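# Hang the clothes rail on two wall hooks

## Task

Place the clothes rail into both wall hooks and release it, so that the hooks, not the robot, bear its weight.

## Robot and tools

Robot: two six-joint xArm6 arms, left_arm and right_arm, each ending in a parallel two-finger gripper with a wrist camera. Calibrated base positions in the scene frame: left_arm (+0.004, +0.297, 0) m, right_arm (+0.017, -0.342, 0) m, both turned only slightly about z.

Scene frame: origin at table-top height halfway between the two nominal bases; +x points out over the table, +y toward left_arm, +z up. The arm names do not match the left or right side of the images. All reported hand positions, orientations and velocities use this frame.

Gripper: the fingers point along the gripper's +z axis and close along its y axis. end_effector_position is the point between the pads with the fingers shut, about 2 cm short of the tips; closing pushes the tips roughly 10 mm farther along +z, mostly while the pads are still more than 40 mm apart.

A row: one flat list of 14 numbers covering both arms, even when one arm stays put. First left_arm's six joint angles, then its opening, then the same seven for right_arm. Joint order inside each arm: shoulder (joint2), elbow (joint3), wrist roll (joint6), forearm roll (joint4), waist (joint1), wrist pitch (joint5). Joint numbers are absolute target angles in radians, not offsets. Ranges: shoulder -2.059 to 2.094, elbow -3.927 to 0.192, wrist roll -6.283 to 6.283, forearm roll -6.283 to 6.283, waist -6.283 to 6.283, wrist pitch -1.693 to 3.142. A target more than 0.010 rad beyond a limit, and farther out than the joint already is, gets the call rejected; slightly-over targets are clipped and reported as "joint sent to its limit". Opening is an absolute command from -1 (shut) to +1 (fully open). To keep an arm or gripper unchanged, resend the values shown in "Joint targets" and "Tool commands"; a 0 opening is a real command.

Drive limits: joint targets change at most 3.14 rad/s; on each step a target stays within 0.692 rad of the measured angle, and if one arm's targets would move its gripper over 70 mm from where it is, all that arm's targets are pulled back. Large changes therefore need several actions.

Tools:
- execute_actions(actions, cameras): actions is a list of actions; each action is a table of up to 15 rows, one per 1/30 s control step, and a short table repeats its last row until 15 steps are used. An empty list just reports state and images.
- move(target, speed, blend, opening_speed, blocking, cameras): target is one 14-number row or a list of up to 15 rows (absolute joint angles plus openings, same layout). All joints move in step, so the gripper path curves and does not avoid obstacles. speed is the peak rad/s of the joint with the longest travel, 0.01 to 3.14, default 0.5, one value or one per target. blend (rad) rounds corners at intermediate targets. opening_speed sets how fast openings change per second on the -1..+1 scale, minimum 0.2. blocking=false returns after about 0.5 s while the move continues; a new move replaces it. The result adds a "move:" line: done, off_target (resting more than 0.01 rad from target), moving, held or fault, possibly with limits=held. Neither done nor off_target says whether contact happened.
- wait(seconds 0 to 10): the robot keeps its last command.
- stop(): brakes a running move; it needs some distance.
- zoom_image(camera, region [x0, y0, x1, y1] in pixels, top-left origin, at most 504x504): closer look at a camera's latest image.
- clear_fault(arm): clears a reported torque fault on left_arm or right_arm.
- read_manual(section): licence texts only.
- finished_scene(scene): ends the current scene given its number; irreversible, and the rail must stay hung afterwards.

Results: Joint positions and Joint velocities give one block per arm in the joint order above (rad, rad/s), then the finger-pad gap (m; 0.084 fully open). "within noise" means the arm is still. Joint targets shows what the joints are driven toward now. grip_measured is the measured opening on the command scale. Joint torques follow the same order, include gravity, have offsets and noise; positive means toward larger angle. Action calls also list joint positions at some steps. "joint command not followed" means the inter-arm clearance check altered targets; it does not fully prevent contact.

Gripping: to hold, command an opening clearly below grip_measured; lower presses harder, up to roughly 24 N per pad. Fast closing can squeeze harder.

Cameras: cam_high (overhead), cam_low (front, low), cam_left_wrist, cam_right_wrist, each 896x504. Calibration (intrinsics and world-to-camera transforms) is supplied; fixed cameras may be off by a couple of degrees and millimetres, wrist cameras lag slightly while moving.

Avoid: dropping the rail, opening the fingers while it still moves, knocking anything off the table, fast impacts with hooks or wall, hard pushing, and any contact between the arms (a gripper closing on the other arm's fingers counts). Contact torque reaching a joint's load limit (N m: waist 43.3, shoulder 43.4, elbow 26.7, forearm roll 26.7, wrist pitch 14.4, wrist roll 15) or a motor saturated for 1 s causes a torque fault that stops the arm until clear_fault. Holding loads or stretching out heats motors: MOTOR HOT at 65 °C, an over-temperature brake stop at 80 °C. Loose objects may occasionally be nudged by outside pushes.

Each tool is called in YAML: its name, and indented under it one key for each argument.

## Session

execute_actions:
  actions: []

zoom_image:
  camera: "cam_high"
  region: [290, 190, 470, 310]

zoom_image:
  camera: "cam_low"
  region: [400, 140, 580, 320]

Scene clock: 0.00 s.
left_arm: end_effector_position=(+0.0141, +0.5460, +0.3995) grip_measured=+1.00 end_effector_quat_wxyz=(-0.393, +0.769, +0.021, +0.503) | right_arm: end_effector_position=(+0.2586, -0.8088, +0.2209) grip_measured=+1.00 end_effector_quat_wxyz=(+0.009, +0.750, -0.633, +0.193)
Joint names: [shoulder, elbow, wrist roll, forearm roll, waist, wrist pitch]
Joint positions: left_arm=[-1.02 -0.356 2.55 -1.232 2.849 2.095 0.084] | right_arm=[-0.055 -0.93 0.098 0.241 -1.158 0.636 0.084]
Joint velocities: within noise
Joint torques (N m): no reading
Motor temperatures (°C): left_arm=[33 33 30 30 34 37] | right_arm=[31 36 34 34 33 32]
Joint targets: left_arm=[-1.020 -0.356 2.550 -1.232 2.849 2.095] | right_arm=[-0.055 -0.930 0.098 0.241 -1.158 0.636]
Tool commands: left_gripper/opening=+1.0 right_gripper/opening=+1.0
camera_calibration:
cam_left_wrist: T_world_to_cam=[[0.418301, -0.684783, -0.596738, 0.635385], [-0.493024, 0.380597, -0.782351, 0.178797], [0.762857, 0.621465, -0.17841, -0.147463], [0, 0, 0, 1]] pos_world=[-0.0651385, 0.458694, 0.492732]
cam_right_wrist: T_world_to_cam=[[-0.951903, -0.20912, -0.22394, 0.15784], [-0.141306, 0.948133, -0.284739, 0.931053], [0.27187, -0.2394, -0.932081, 0.07294], [0, 0, 0, 1]] pos_world=[0.261982, -0.832293, 0.36844]

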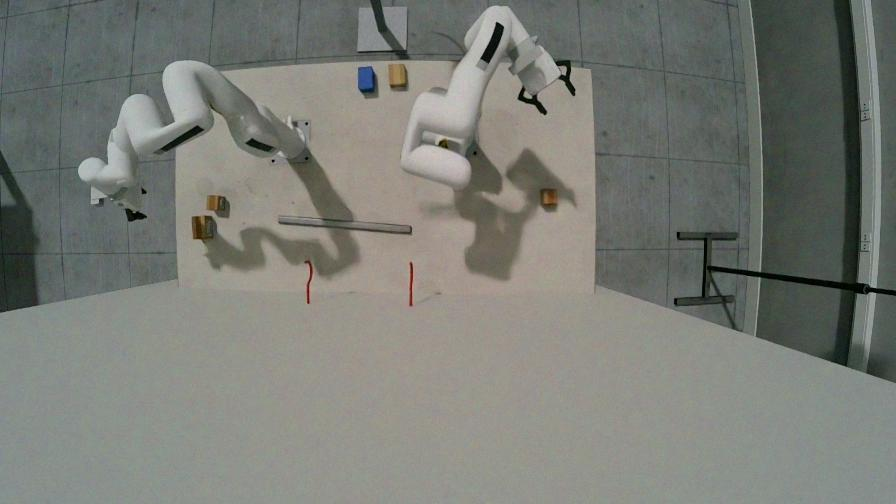

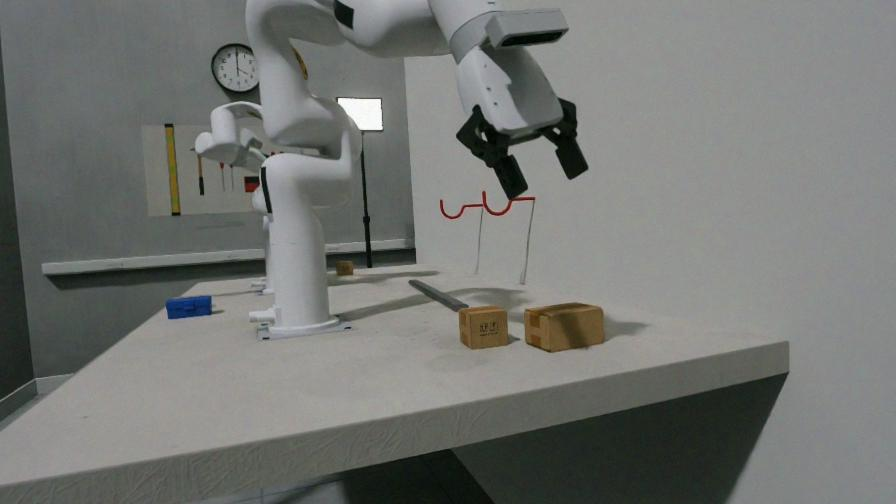

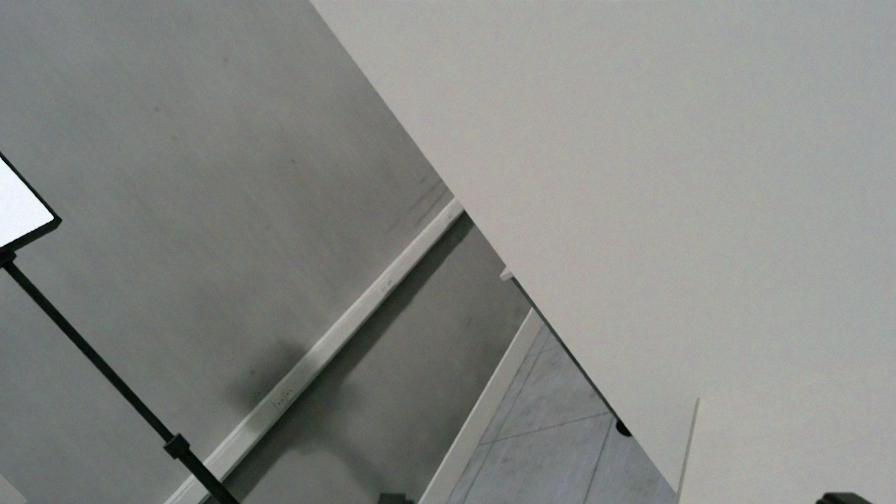

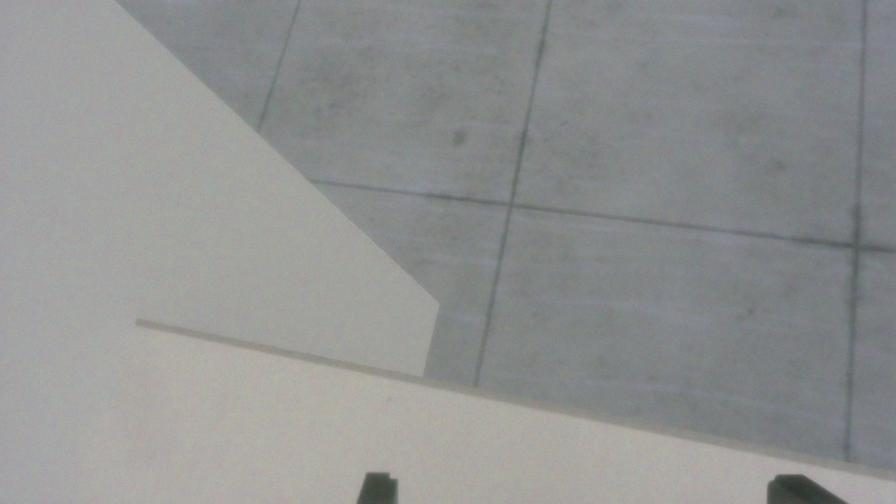

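Scaled by 2.800 from the camera's 896x504 image, which has a finer 1280x720 frame.

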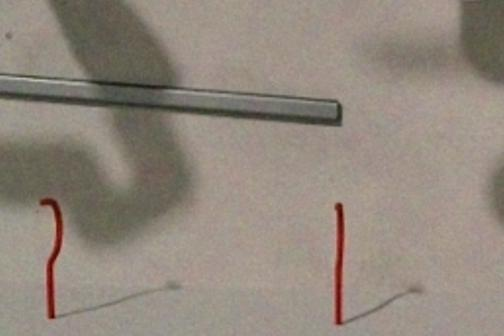

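Scaled by 2.800 from the camera's 896x504 image, which has a finer 1280x720 frame.

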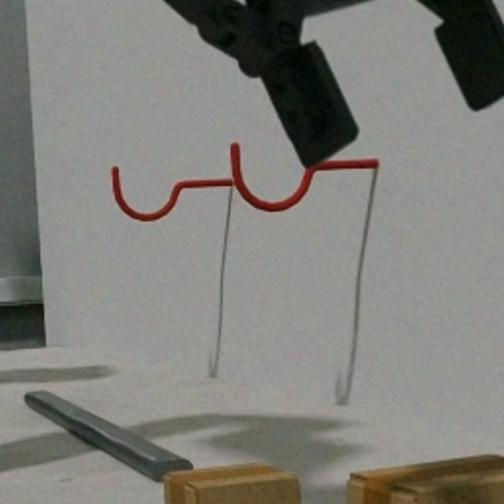

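move:
  target:
    - [-1.02,-0.356,2.55,-1.232,2.849,2.095,1,-0.4,-1.0,-0.3,0.1,-0.8,1.1,0.6]
    - [-1.02,-0.356,2.55,-1.232,2.849,2.095,1,-0.239,-0.8069,-0.842,0,0.5928,1.0459,0.6]
  speed: 1.0
  blend: 0.2

zoom_image:
  camera: "cam_low"
  region: [360, 160, 560, 320]

Scene clock: 30.70 s.
left_arm: end_effector_position=(+0.0141, +0.5459, +0.3995) grip_measured=+1.00 end_effector_quat_wxyz=(-0.393, +0.770, +0.021, +0.503) | right_arm: end_effector_position=(+0.3405, -0.1134, +0.2000) grip_measured=+0.59 end_effector_quat_wxyz=(+0.000, +0.746, +0.666, +0.000)
Joint names: [shoulder, elbow, wrist roll, forearm roll, waist, wrist pitch]
Joint positions: left_arm=[-1.02 -0.356 2.55 -1.232 2.849 2.095 0.084] | right_arm=[-0.239 -0.807 -0.842 0 0.593 1.046 0.069]
Joint velocities: within noise
Joint torques (N m): left_arm=[-4.69 -24.77 -1.87 -0.87 6.06 1.33] | right_arm=[-14.02 -9.8 -2.35 -4.06 8.7 -3.02]
Motor temperatures (°C): left_arm=[33 40 30 31 34 37] | right_arm=[32 41 34 34 33 32]
Joint targets: left_arm=[-1.020 -0.356 2.550 -1.232 2.849 2.095] | right_arm=[-0.239 -0.807 -0.842 0.000 0.593 1.046]
move: done
camera_calibration:
cam_left_wrist: T_world_to_cam=[[0.418108, -0.685085, -0.596527, 0.635297], [-0.493127, 0.380324, -0.782419, 0.179037], [0.762897, 0.621299, -0.178817, -0.147196], [0, 0, 0, 1]] pos_world=[-0.0650396, 0.458593, 0.492733]
cam_right_wrist: T_world_to_cam=[[0.994874, -0.101096, 0.00249079, -0.319317], [-0.101126, -0.994671, 0.0200605, -0.0175746], [0.000449487, -0.0202095, -0.999796, 0.328603], [0, 0, 0, 1]] pos_world=[0.315755, -0.0431217, 0.329684]

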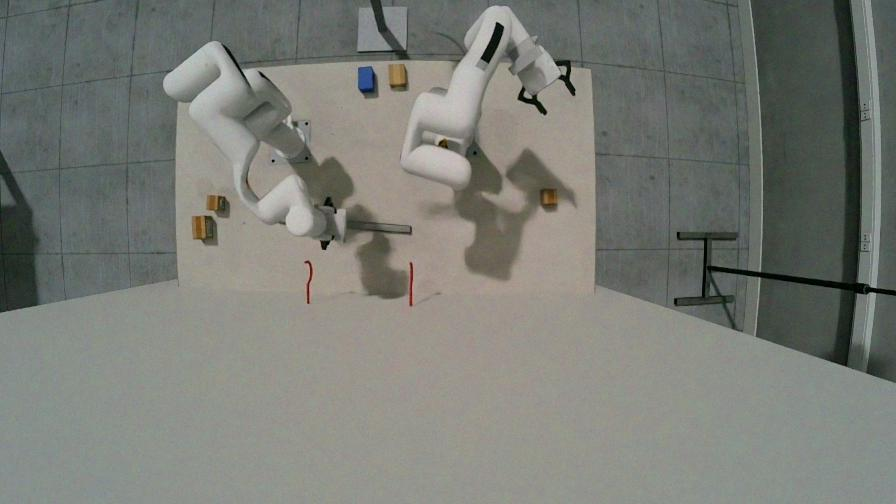

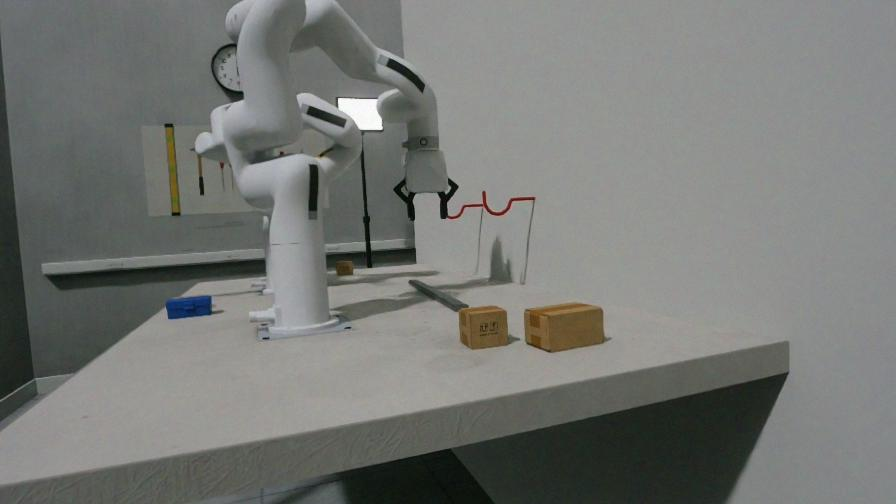

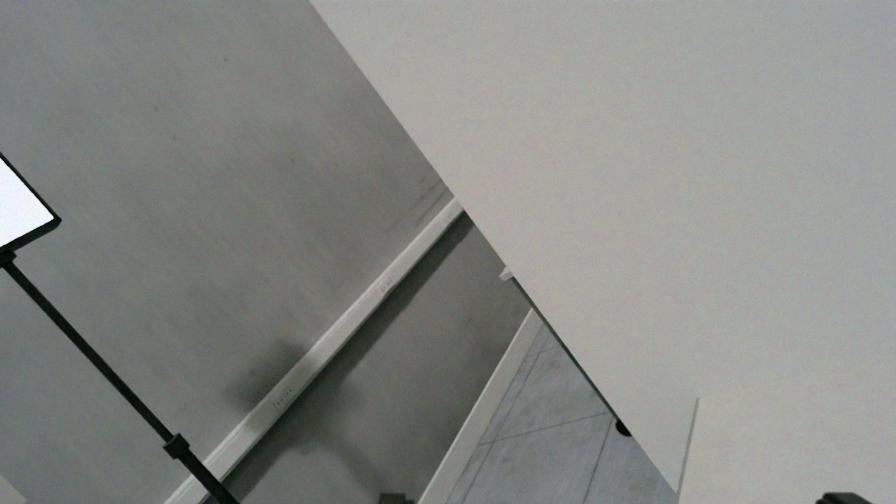

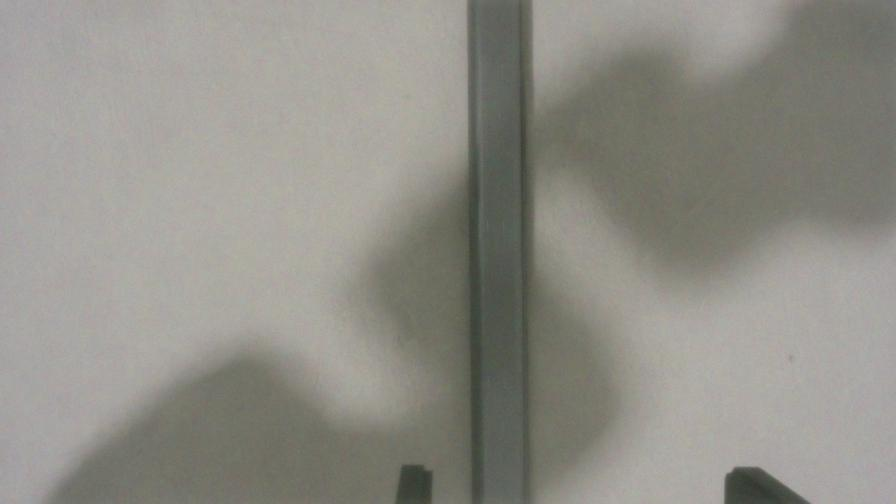

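Scaled by 2.520 from the camera's 896x504 image, which has a finer 1280x720 frame.

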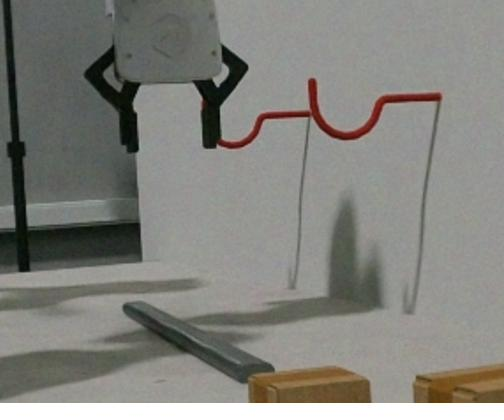

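move:
  target:
    - [-1.02,-0.356,2.55,-1.232,2.849,2.095,1,-0.0833,-0.6471,-0.835,0,0.6,0.7304,0.6]
    - [-1.02,-0.356,2.55,-1.232,2.849,2.095,1,0.1171,-0.6068,-0.835,0,0.6,0.4897,0.6]
  speed: [0.5,0.15]
  cameras: ["cam_right_wrist","cam_low"]

zoom_image:
  camera: "cam_low"
  region: [380, 240, 500, 320]

Scene clock: 63.33 s.
left_arm: end_effector_position=(+0.0141, +0.5459, +0.3995) grip_measured=+1.00 end_effector_quat_wxyz=(-0.393, +0.770, +0.021, +0.503) | right_arm: end_effector_position=(+0.3355, -0.1133, +0.0260) grip_measured=+0.59 end_effector_quat_wxyz=(+0.000, +0.746, +0.666, +0.000)
Joint names: [shoulder, elbow, wrist roll, forearm roll, waist, wrist pitch]
Joint positions: left_arm=[-1.02 -0.356 2.55 -1.232 2.849 2.095 0.084] | right_arm=[0.117 -0.607 -0.835 0 0.6 0.49 0.069]
Joint velocities: within noise
Joint torques (N m): left_arm=[-3.72 -20 -1.72 -1.65 5.35 0.87] | right_arm=[-17.64 -6.7 2.34 -2.94 8.06 -3.04]
Motor temperatures (°C): left_arm=[33 41 31 31 34 37] | right_arm=[31 41 34 35 33 33]
Joint targets: left_arm=[-1.020 -0.356 2.550 -1.232 2.849 2.095] | right_arm=[0.117 -0.607 -0.835 0.000 0.600 0.490]
move: done
camera_calibration:
cam_right_wrist: T_world_to_cam=[[0.994914, -0.1007, 0.00248668, -0.313903], [-0.10073, -0.994711, 0.0200637, -0.014715], [0.000453113, -0.0202122, -0.999796, 0.15464], [0, 0, 0, 1]] pos_world=[0.310754, -0.0431216, 0.155684]
Images, in order (width x height): cam_low 896x504, cam_right_wrist 896x504.

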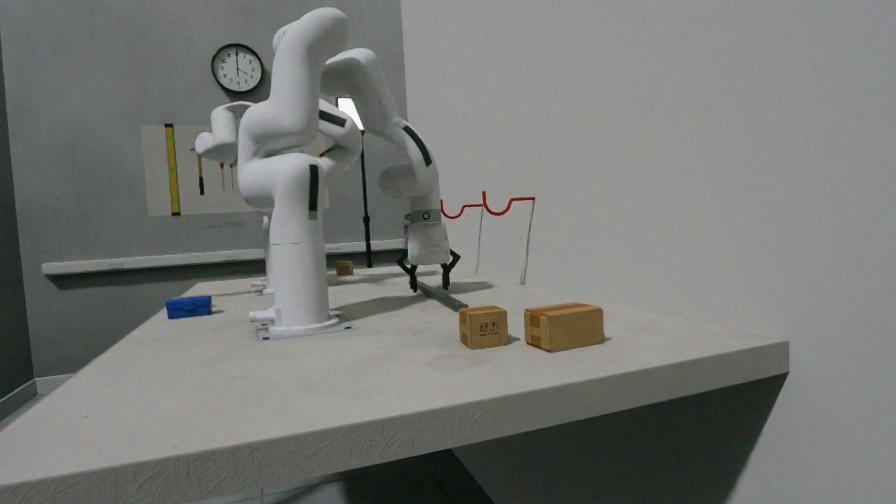

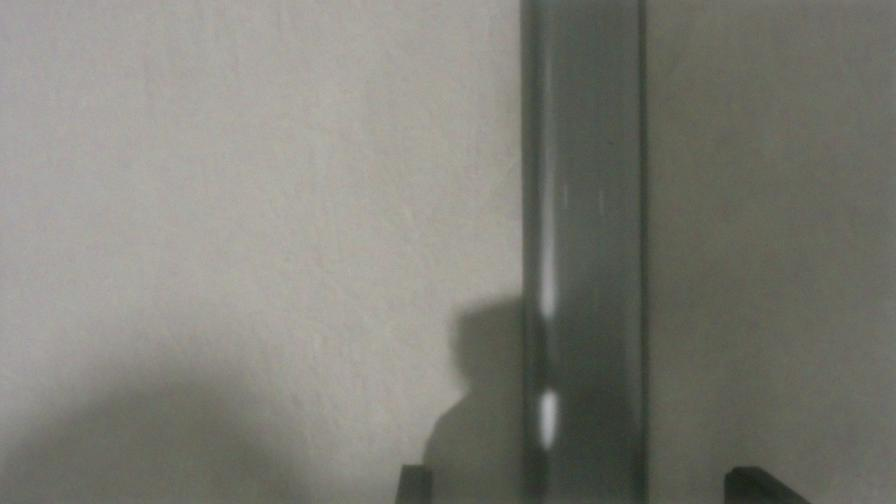

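Scaled by 4.200 from the camera's 896x504 image, which has a finer 1280x720 frame.

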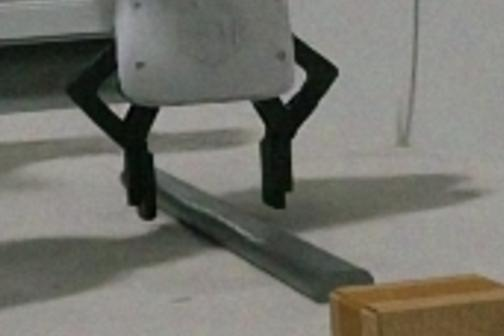

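move:
  target:
    - [-1.02,-0.356,2.55,-1.232,2.849,2.095,1,0.1171,-0.6068,-0.835,0,0.6,0.4897,-0.9]
    - [-1.02,-0.356,2.55,-1.232,2.849,2.095,1,-0.0833,-0.6471,-0.835,0,0.6,0.7304,-0.9]
    - [-1.02,-0.356,2.55,-1.232,2.849,2.095,1,0.024,-1.491,-0.8453,0,0.7015,1.467,-0.9]
  speed: [0.3,0.2,0.4]
  opening_speed: 0.8

zoom_image:
  camera: "cam_low"
  region: [360, 110, 560, 250]

zoom_image:
  camera: "cam_high"
  region: [270, 190, 450, 310]

Scene clock: 77.53 s.
left_arm: end_effector_position=(+0.0141, +0.5459, +0.3995) grip_measured=+1.00 end_effector_quat_wxyz=(-0.393, +0.770, +0.021, +0.503) | right_arm: end_effector_position=(+0.3804, -0.0205, +0.3402) grip_measured=-0.33 end_effector_quat_wxyz=(+0.000, +0.707, +0.707, +0.000)
Joint names: [shoulder, elbow, wrist roll, forearm roll, waist, wrist pitch]
Joint positions: left_arm=[-1.02 -0.356 2.55 -1.232 2.849 2.095 0.084] | right_arm=[0.024 -1.491 -0.845 0 0.701 1.467 0.03]
Joint velocities: within noise
Joint torques (N m): left_arm=[-1.68 -20.6 -1.5 -2.65 4.42 0.18] | right_arm=[-22.25 -13.91 -2.29 -1.52 8.46 -0.69]
Motor temperatures (°C): left_arm=[33 40 31 31 34 37] | right_arm=[32 41 34 34 33 33]
Joint targets: left_arm=[-1.020 -0.356 2.550 -1.232 2.849 2.095] | right_arm=[0.024 -1.491 -0.845 0.000 0.702 1.467]
move: done
camera_calibration:
cam_left_wrist: T_world_to_cam=[[0.41813, -0.685101, -0.596494, 0.635289], [-0.493108, 0.380295, -0.782445, 0.179065], [0.762897, 0.621299, -0.178816, -0.147196], [0, 0, 0, 1]] pos_world=[-0.0650395, 0.458593, 0.492733]
cam_right_wrist: T_world_to_cam=[[0.999938, 0.0109073, 0.00239106, -0.349609], [0.0108568, -0.999737, 0.0202239, 0.0332012], [0.00261102, -0.0201967, -0.999793, 0.469717], [0, 0, 0, 1]] pos_world=[0.348, 0.0464925, 0.469784]

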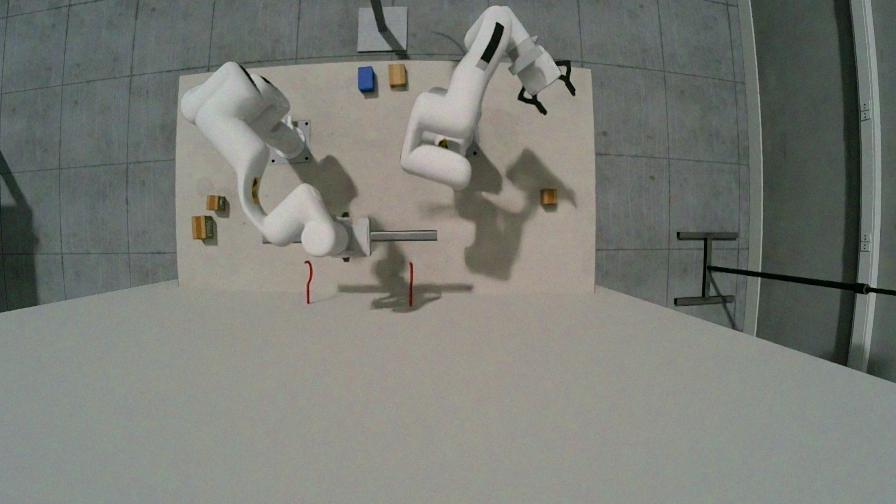

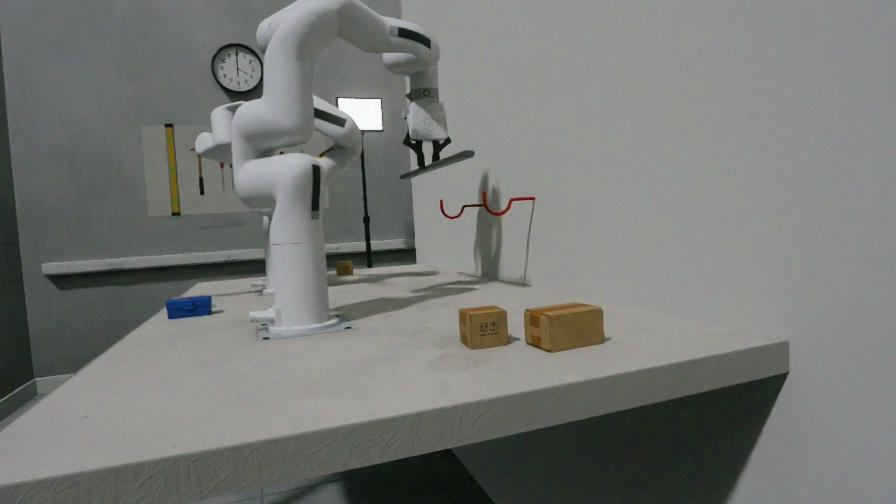

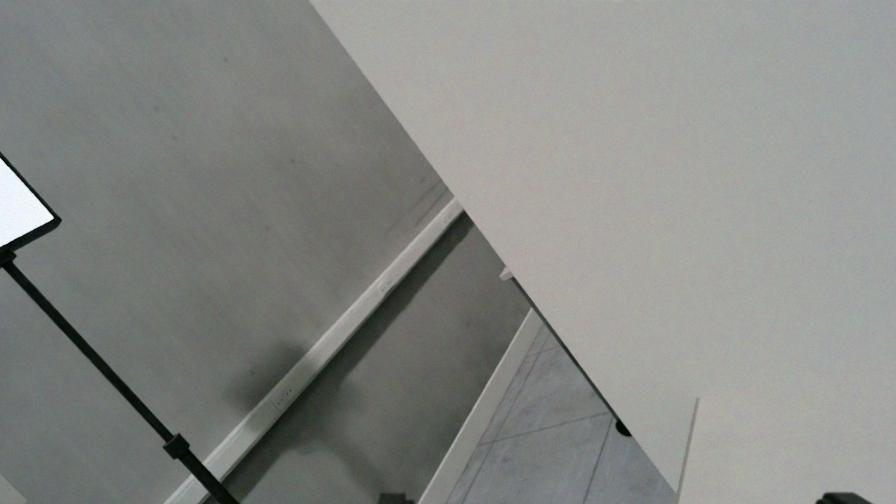

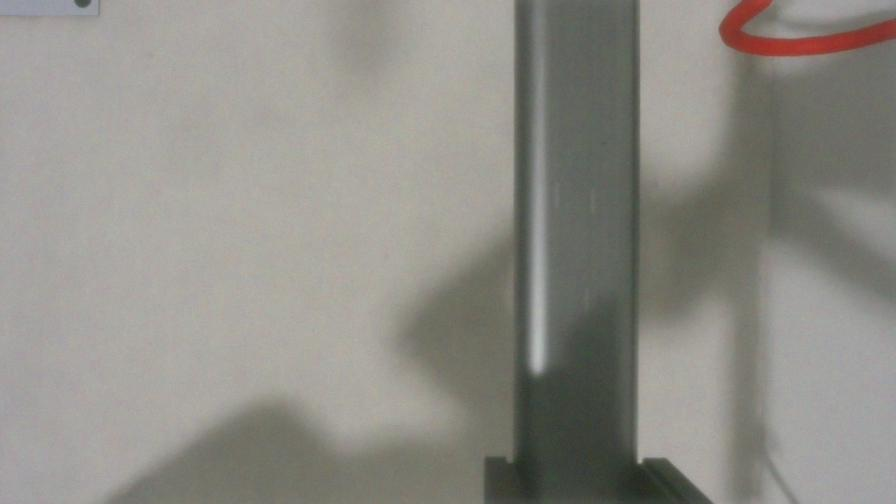

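Scaled by 2.520 from the camera's 896x504 image, which has a finer 1280x720 frame.

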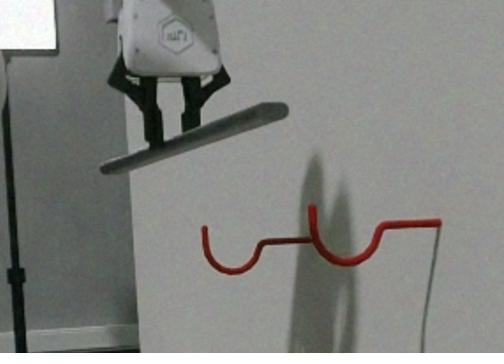

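Scaled by 2.800 from the camera's 896x504 image, which has a finer 1280x720 frame.

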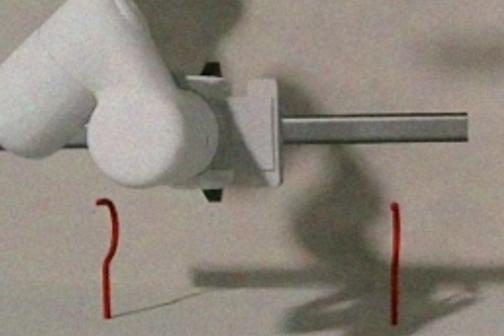

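move:
  target:
    - [-1.02,-0.356,2.55,-1.232,2.849,2.095,1,0.3877,-1.9697,-0.9762,0,0.5706,1.582,-0.9]
    - [-1.02,-0.356,2.55,-1.232,2.849,2.095,1,0.3507,-1.6444,-0.9762,0,0.5706,1.2937,-0.9]
  speed: [0.3,0.12]

zoom_image:
  camera: "cam_low"
  region: [420, 165, 560, 235]

Scene clock: 101.77 s.
left_arm: end_effector_position=(+0.0141, +0.5459, +0.3995) grip_measured=+1.00 end_effector_quat_wxyz=(-0.393, +0.770, +0.021, +0.503) | right_arm: end_effector_position=(+0.4935, -0.0204, +0.2452) grip_measured=-0.33 end_effector_quat_wxyz=(+0.000, +0.707, +0.707, +0.000)
Joint names: [shoulder, elbow, wrist roll, forearm roll, waist, wrist pitch]
Joint positions: left_arm=[-1.02 -0.356 2.55 -1.232 2.849 2.095 0.084] | right_arm=[0.351 -1.644 -0.976 0 0.571 1.294 0.03]
Joint velocities: within noise
Joint torques (N m): left_arm=[-0.08 -21.36 -1.32 -3.55 3.24 -0.23] | right_arm=[-39.28 -10.88 -2.23 -0.06 -8.07 -3.2]
Motor temperatures (°C): left_arm=[33 40 31 31 34 37] | right_arm=[32 43 34 34 33 32]
Joint targets: left_arm=[-1.020 -0.356 2.550 -1.232 2.849 2.095] | right_arm=[0.351 -1.644 -0.976 0.000 0.571 1.294]
move: done
camera_calibration:
cam_left_wrist: T_world_to_cam=[[0.418181, -0.685058, -0.596506, 0.635279], [-0.493137, 0.380272, -0.782438, 0.17907], [0.76285, 0.62136, -0.178805, -0.147233], [0, 0, 0, 1]] pos_world=[-0.0650391, 0.458593, 0.492733]
cam_right_wrist: T_world_to_cam=[[0.999937, 0.010909, 0.00249214, -0.462514], [0.0108566, -0.999739, 0.020125, 0.0340319], [0.00271103, -0.0200967, -0.999794, 0.374393], [0, 0, 0, 1]] pos_world=[0.4611, 0.0465926, 0.374784]

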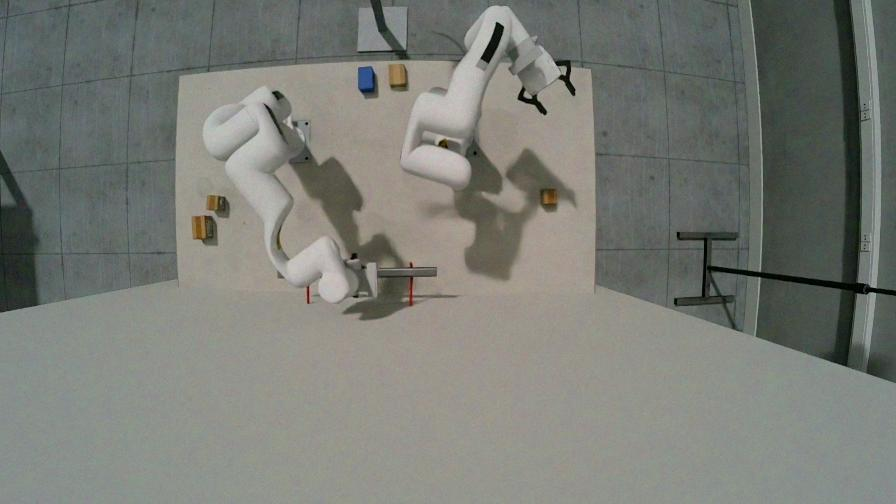

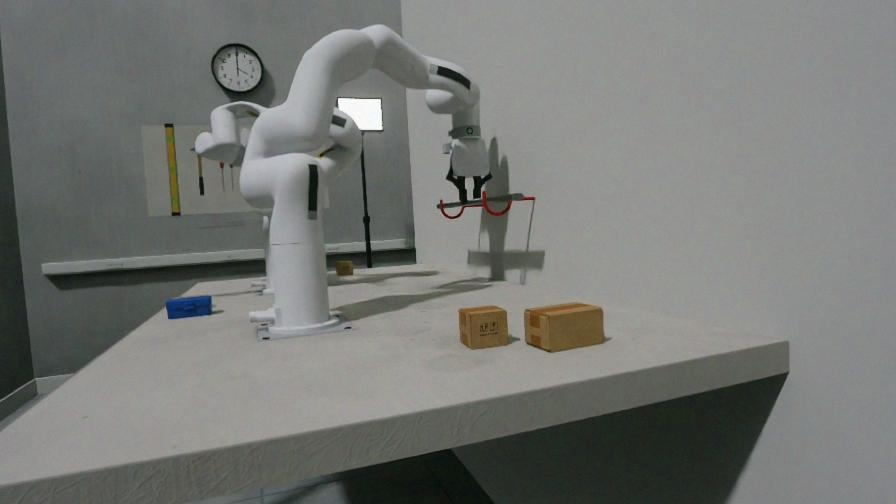

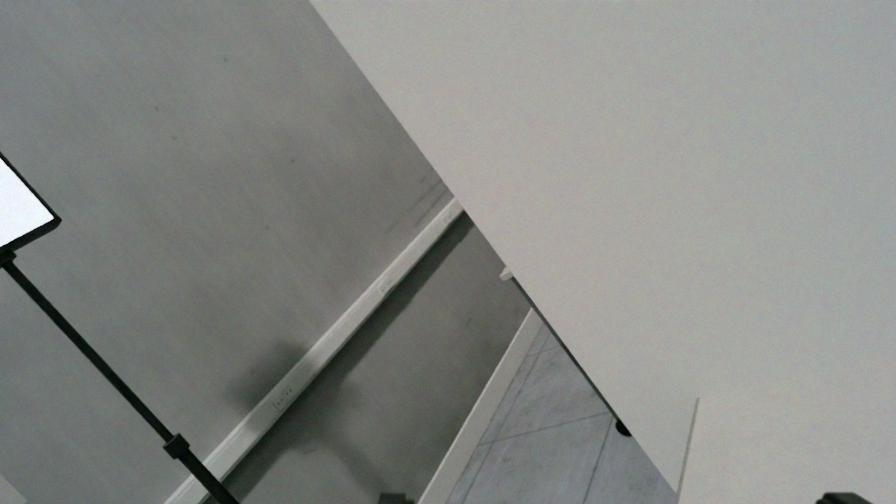

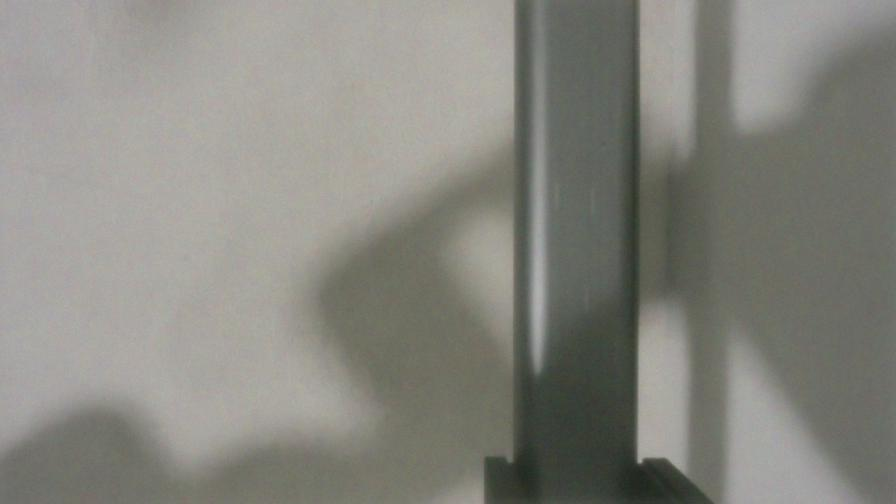

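Scaled by 3.600 from the camera's 896x504 image, which has a finer 1280x720 frame.

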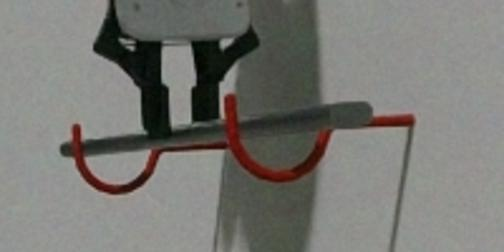

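move:
  target:
    - [-1.02,-0.356,2.55,-1.232,2.849,2.095,1,0.3584,-1.5863,-0.9762,0,0.5706,1.2279,-0.9]
  speed: 0.05
  cameras: ["cam_low"]

zoom_image:
  camera: "cam_low"
  region: [420, 165, 560, 235]

move:
  target:
    - [-1.02,-0.356,2.55,-1.232,2.849,2.095,1,0.3596,-1.578,-0.9762,0,0.5706,1.2184,-0.9]
  speed: 0.03
  cameras: ["cam_low"]

zoom_image:
  camera: "cam_low"
  region: [420, 165, 560, 235]

Scene clock: 121.80 s.
left_arm: end_effector_position=(+0.0141, +0.5459, +0.3995) grip_measured=+1.00 end_effector_quat_wxyz=(-0.393, +0.770, +0.021, +0.503) | right_arm: end_effector_position=(+0.4935, -0.0205, +0.2213) grip_measured=-0.33 end_effector_quat_wxyz=(+0.000, +0.707, +0.707, +0.000)
Joint names: [shoulder, elbow, wrist roll, forearm roll, waist, wrist pitch]
Joint positions: left_arm=[-1.02 -0.356 2.55 -1.232 2.849 2.095 0.084] | right_arm=[0.358 -1.587 -0.976 0 0.571 1.228 0.03]
Joint velocities: within noise
Joint torques (N m): left_arm=[0.8 -21.84 -1.22 -4.04 2.58 -0.12] | right_arm=[-13.88 -3.4 -2 0.56 -5.76 -1.09]
Motor temperatures (°C): left_arm=[33 40 31 31 34 37] | right_arm=[33 43 34 34 33 33]
Joint targets: left_arm=[-1.020 -0.356 2.550 -1.232 2.849 2.095] | right_arm=[0.358 -1.586 -0.976 0.000 0.571 1.228]
move: done
Images, in order (width x height): cam_low 896x504.

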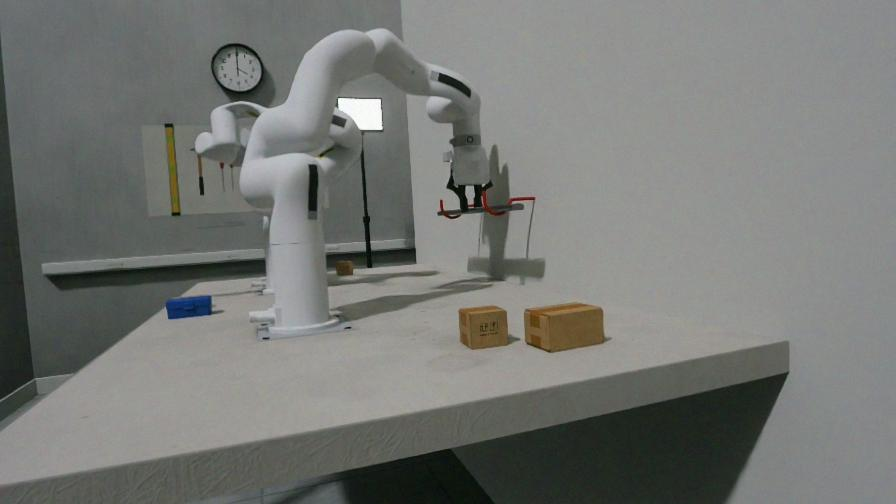

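Scaled by 3.600 from the camera's 896x504 image, which has a finer 1280x720 frame.

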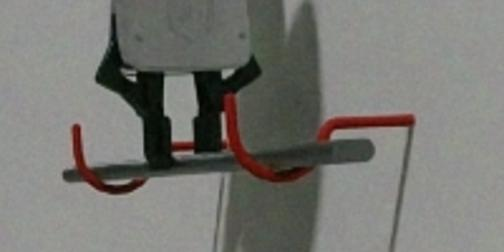

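Scene clock: 122.53 s.
left_arm: end_effector_position=(+0.0141, +0.5459, +0.3995) grip_measured=+1.00 end_effector_quat_wxyz=(-0.393, +0.770, +0.021, +0.503) | right_arm: end_effector_position=(+0.4933, -0.0206, +0.2175) grip_measured=-0.34 end_effector_quat_wxyz=(+0.000, +0.707, +0.707, +0.000)
Joint names: [shoulder, elbow, wrist roll, forearm roll, waist, wrist pitch]
Joint positions: left_arm=[-1.02 -0.356 2.55 -1.232 2.849 2.095 0.084] | right_arm=[0.36 -1.578 -0.976 0 0.571 1.218 0.029]
Joint velocities: within noise
Joint torques (N m): left_arm=[1.23 -21.93 -1.22 -4.16 2.59 -0.17] | right_arm=[-17.3 -4.11 -1.94 0.67 -2.65 -0.94]
Motor temperatures (°C): left_arm=[33 40 31 31 34 37] | right_arm=[33 43 34 34 33 33]
Joint targets: left_arm=[-1.020 -0.356 2.550 -1.232 2.849 2.095] | right_arm=[0.360 -1.578 -0.976 0.000 0.571 1.218]
move: done
Images, in order (width x height): cam_low 896x504.

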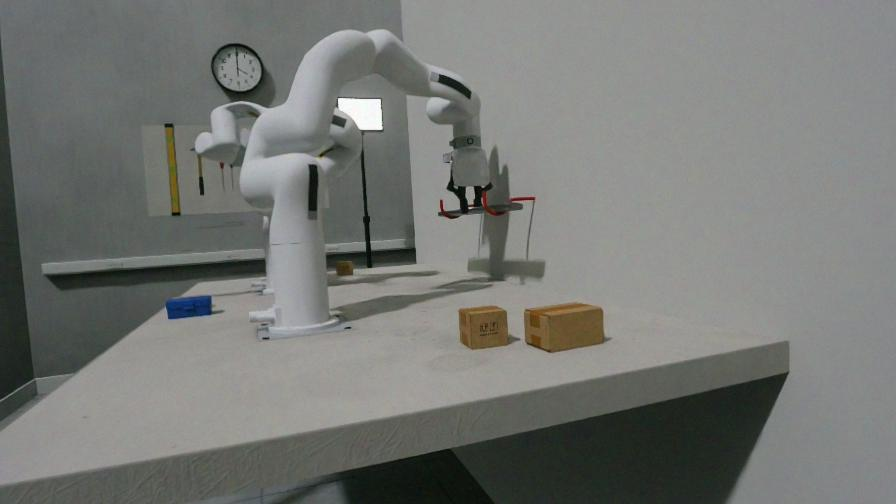

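Scaled by 3.600 from the camera's 896x504 image, which has a finer 1280x720 frame.

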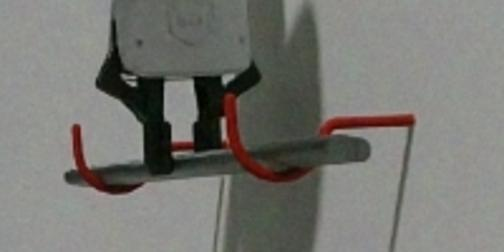

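move:
  target:
    - [-1.02,-0.356,2.55,-1.232,2.849,2.095,1,0.3584,-1.5863,-0.9762,0,0.5706,1.2279,-0.9]
    - [-1.02,-0.356,2.55,-1.232,2.849,2.095,1,0.3584,-1.5863,-0.9762,0,0.5706,1.2279,0.0]
  speed: 0.03
  opening_speed: 0.5
  cameras: ["cam_right_wrist","cam_low"]

zoom_image:
  camera: "cam_low"
  region: [420, 165, 560, 235]

Scene clock: 133.50 s.
left_arm: end_effector_position=(+0.0141, +0.5459, +0.3995) grip_measured=+1.00 end_effector_quat_wxyz=(-0.393, +0.770, +0.021, +0.503) | right_arm: end_effector_position=(+0.4934, -0.0205, +0.2211) grip_measured=-0.01 end_effector_quat_wxyz=(+0.000, +0.707, +0.707, +0.000)
Joint names: [shoulder, elbow, wrist roll, forearm roll, waist, wrist pitch]
Joint positions: left_arm=[-1.02 -0.356 2.55 -1.232 2.849 2.095 0.084] | right_arm=[0.358 -1.586 -0.976 0 0.571 1.228 0.044]
Joint velocities: within noise
Joint torques (N m): left_arm=[2.33 -22.52 -1.03 -4.19 1.91 -0.11] | right_arm=[-28.75 -10.96 -1.65 1.55 0.79 -0.85]
Motor temperatures (°C): left_arm=[33 41 31 31 34 37] | right_arm=[33 41 34 34 33 32]
Joint targets: left_arm=[-1.020 -0.356 2.550 -1.232 2.849 2.095] | right_arm=[0.358 -1.586 -0.976 0.000 0.571 1.228]
move: done
camera_calibration:
cam_right_wrist: T_world_to_cam=[[0.999937, 0.0109081, 0.00249215, -0.462353], [0.0108558, -0.999739, 0.020125, 0.0345183], [0.00271102, -0.0200967, -0.999794, 0.350298], [0, 0, 0, 1]] pos_world=[0.461, 0.0465926, 0.350684]
Images, in order (width x height): cam_low 896x504, cam_right_wrist 896x504.

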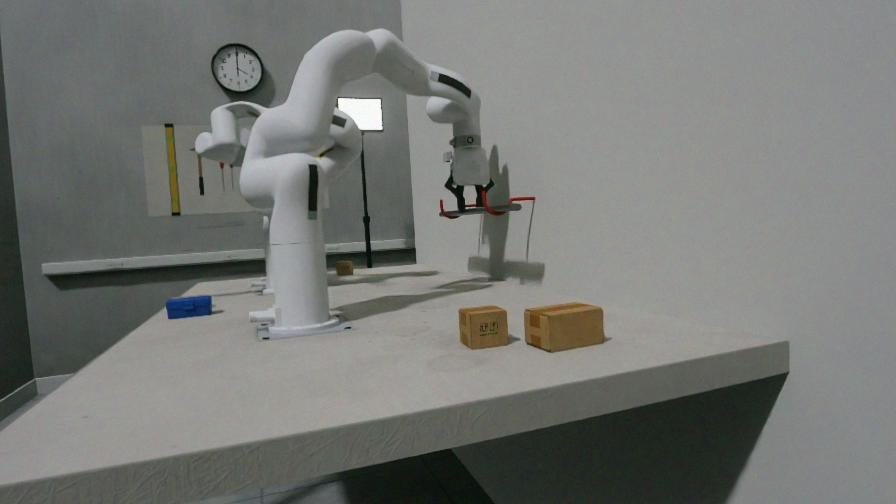

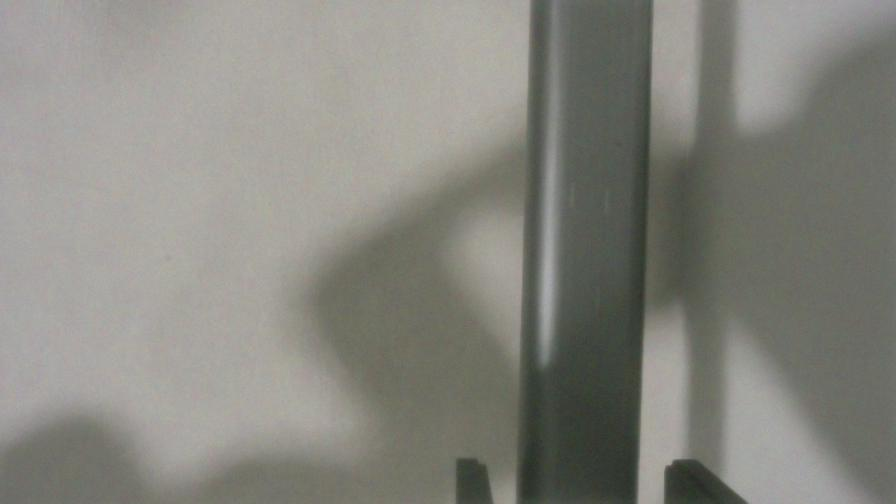

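Scaled by 3.600 from the camera's 896x504 image, which has a finer 1280x720 frame.

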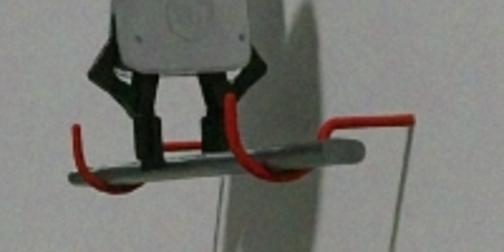

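move:
  target:
    - [-1.02,-0.356,2.55,-1.232,2.849,2.095,1,0.3507,-1.6444,-0.9762,0,0.5706,1.2937,0.0]
    - [-1.02,-0.356,2.55,-1.232,2.849,2.095,1,0.3877,-1.9697,-0.9762,0,0.5706,1.582,0.0]
  speed: [0.1,0.4]
  cameras: ["cam_low","cam_high"]

zoom_image:
  camera: "cam_low"
  region: [420, 165, 560, 235]

Scene clock: 143.63 s.
left_arm: end_effector_position=(+0.0141, +0.5459, +0.3995) grip_measured=+1.00 end_effector_quat_wxyz=(-0.393, +0.770, +0.021, +0.503) | right_arm: end_effector_position=(+0.4936, -0.0204, +0.3400) grip_measured=-0.01 end_effector_quat_wxyz=(+0.000, +0.707, +0.707, +0.000)
Joint names: [shoulder, elbow, wrist roll, forearm roll, waist, wrist pitch]
Joint positions: left_arm=[-1.02 -0.356 2.55 -1.232 2.849 2.095 0.084] | right_arm=[0.388 -1.97 -0.976 0 0.571 1.582 0.044]
Joint velocities: within noise
Joint torques (N m): left_arm=[2.91 -23.03 -0.89 -4.15 1.04 -0.19] | right_arm=[-28.22 -12.91 -1.52 2.44 -7.51 -0.46]
Motor temperatures (°C): left_arm=[33 41 31 31 34 37] | right_arm=[33 42 34 34 33 32]
Joint targets: left_arm=[-1.020 -0.356 2.550 -1.232 2.849 2.095] | right_arm=[0.388 -1.970 -0.976 0.000 0.571 1.582]
move: done
Images, in order (width x height): cam_high 896x504, cam_low 896x504.

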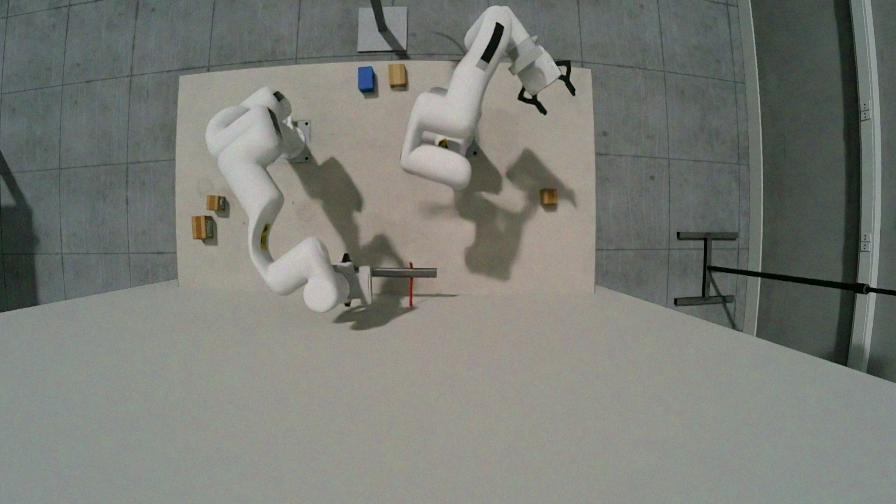

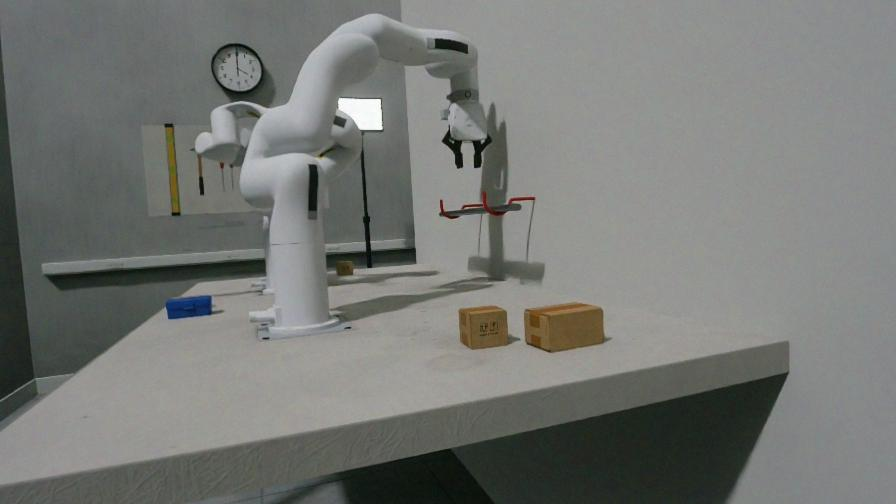

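Scaled by 3.600 from the camera's 896x504 image, which has a finer 1280x720 frame.

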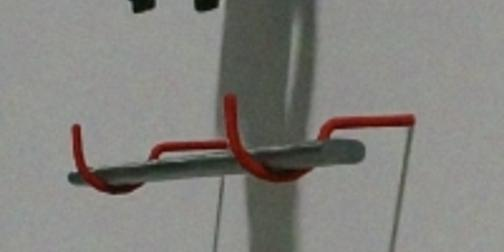

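finished_scene:
  scene: 3

The scene is finished: the task was done.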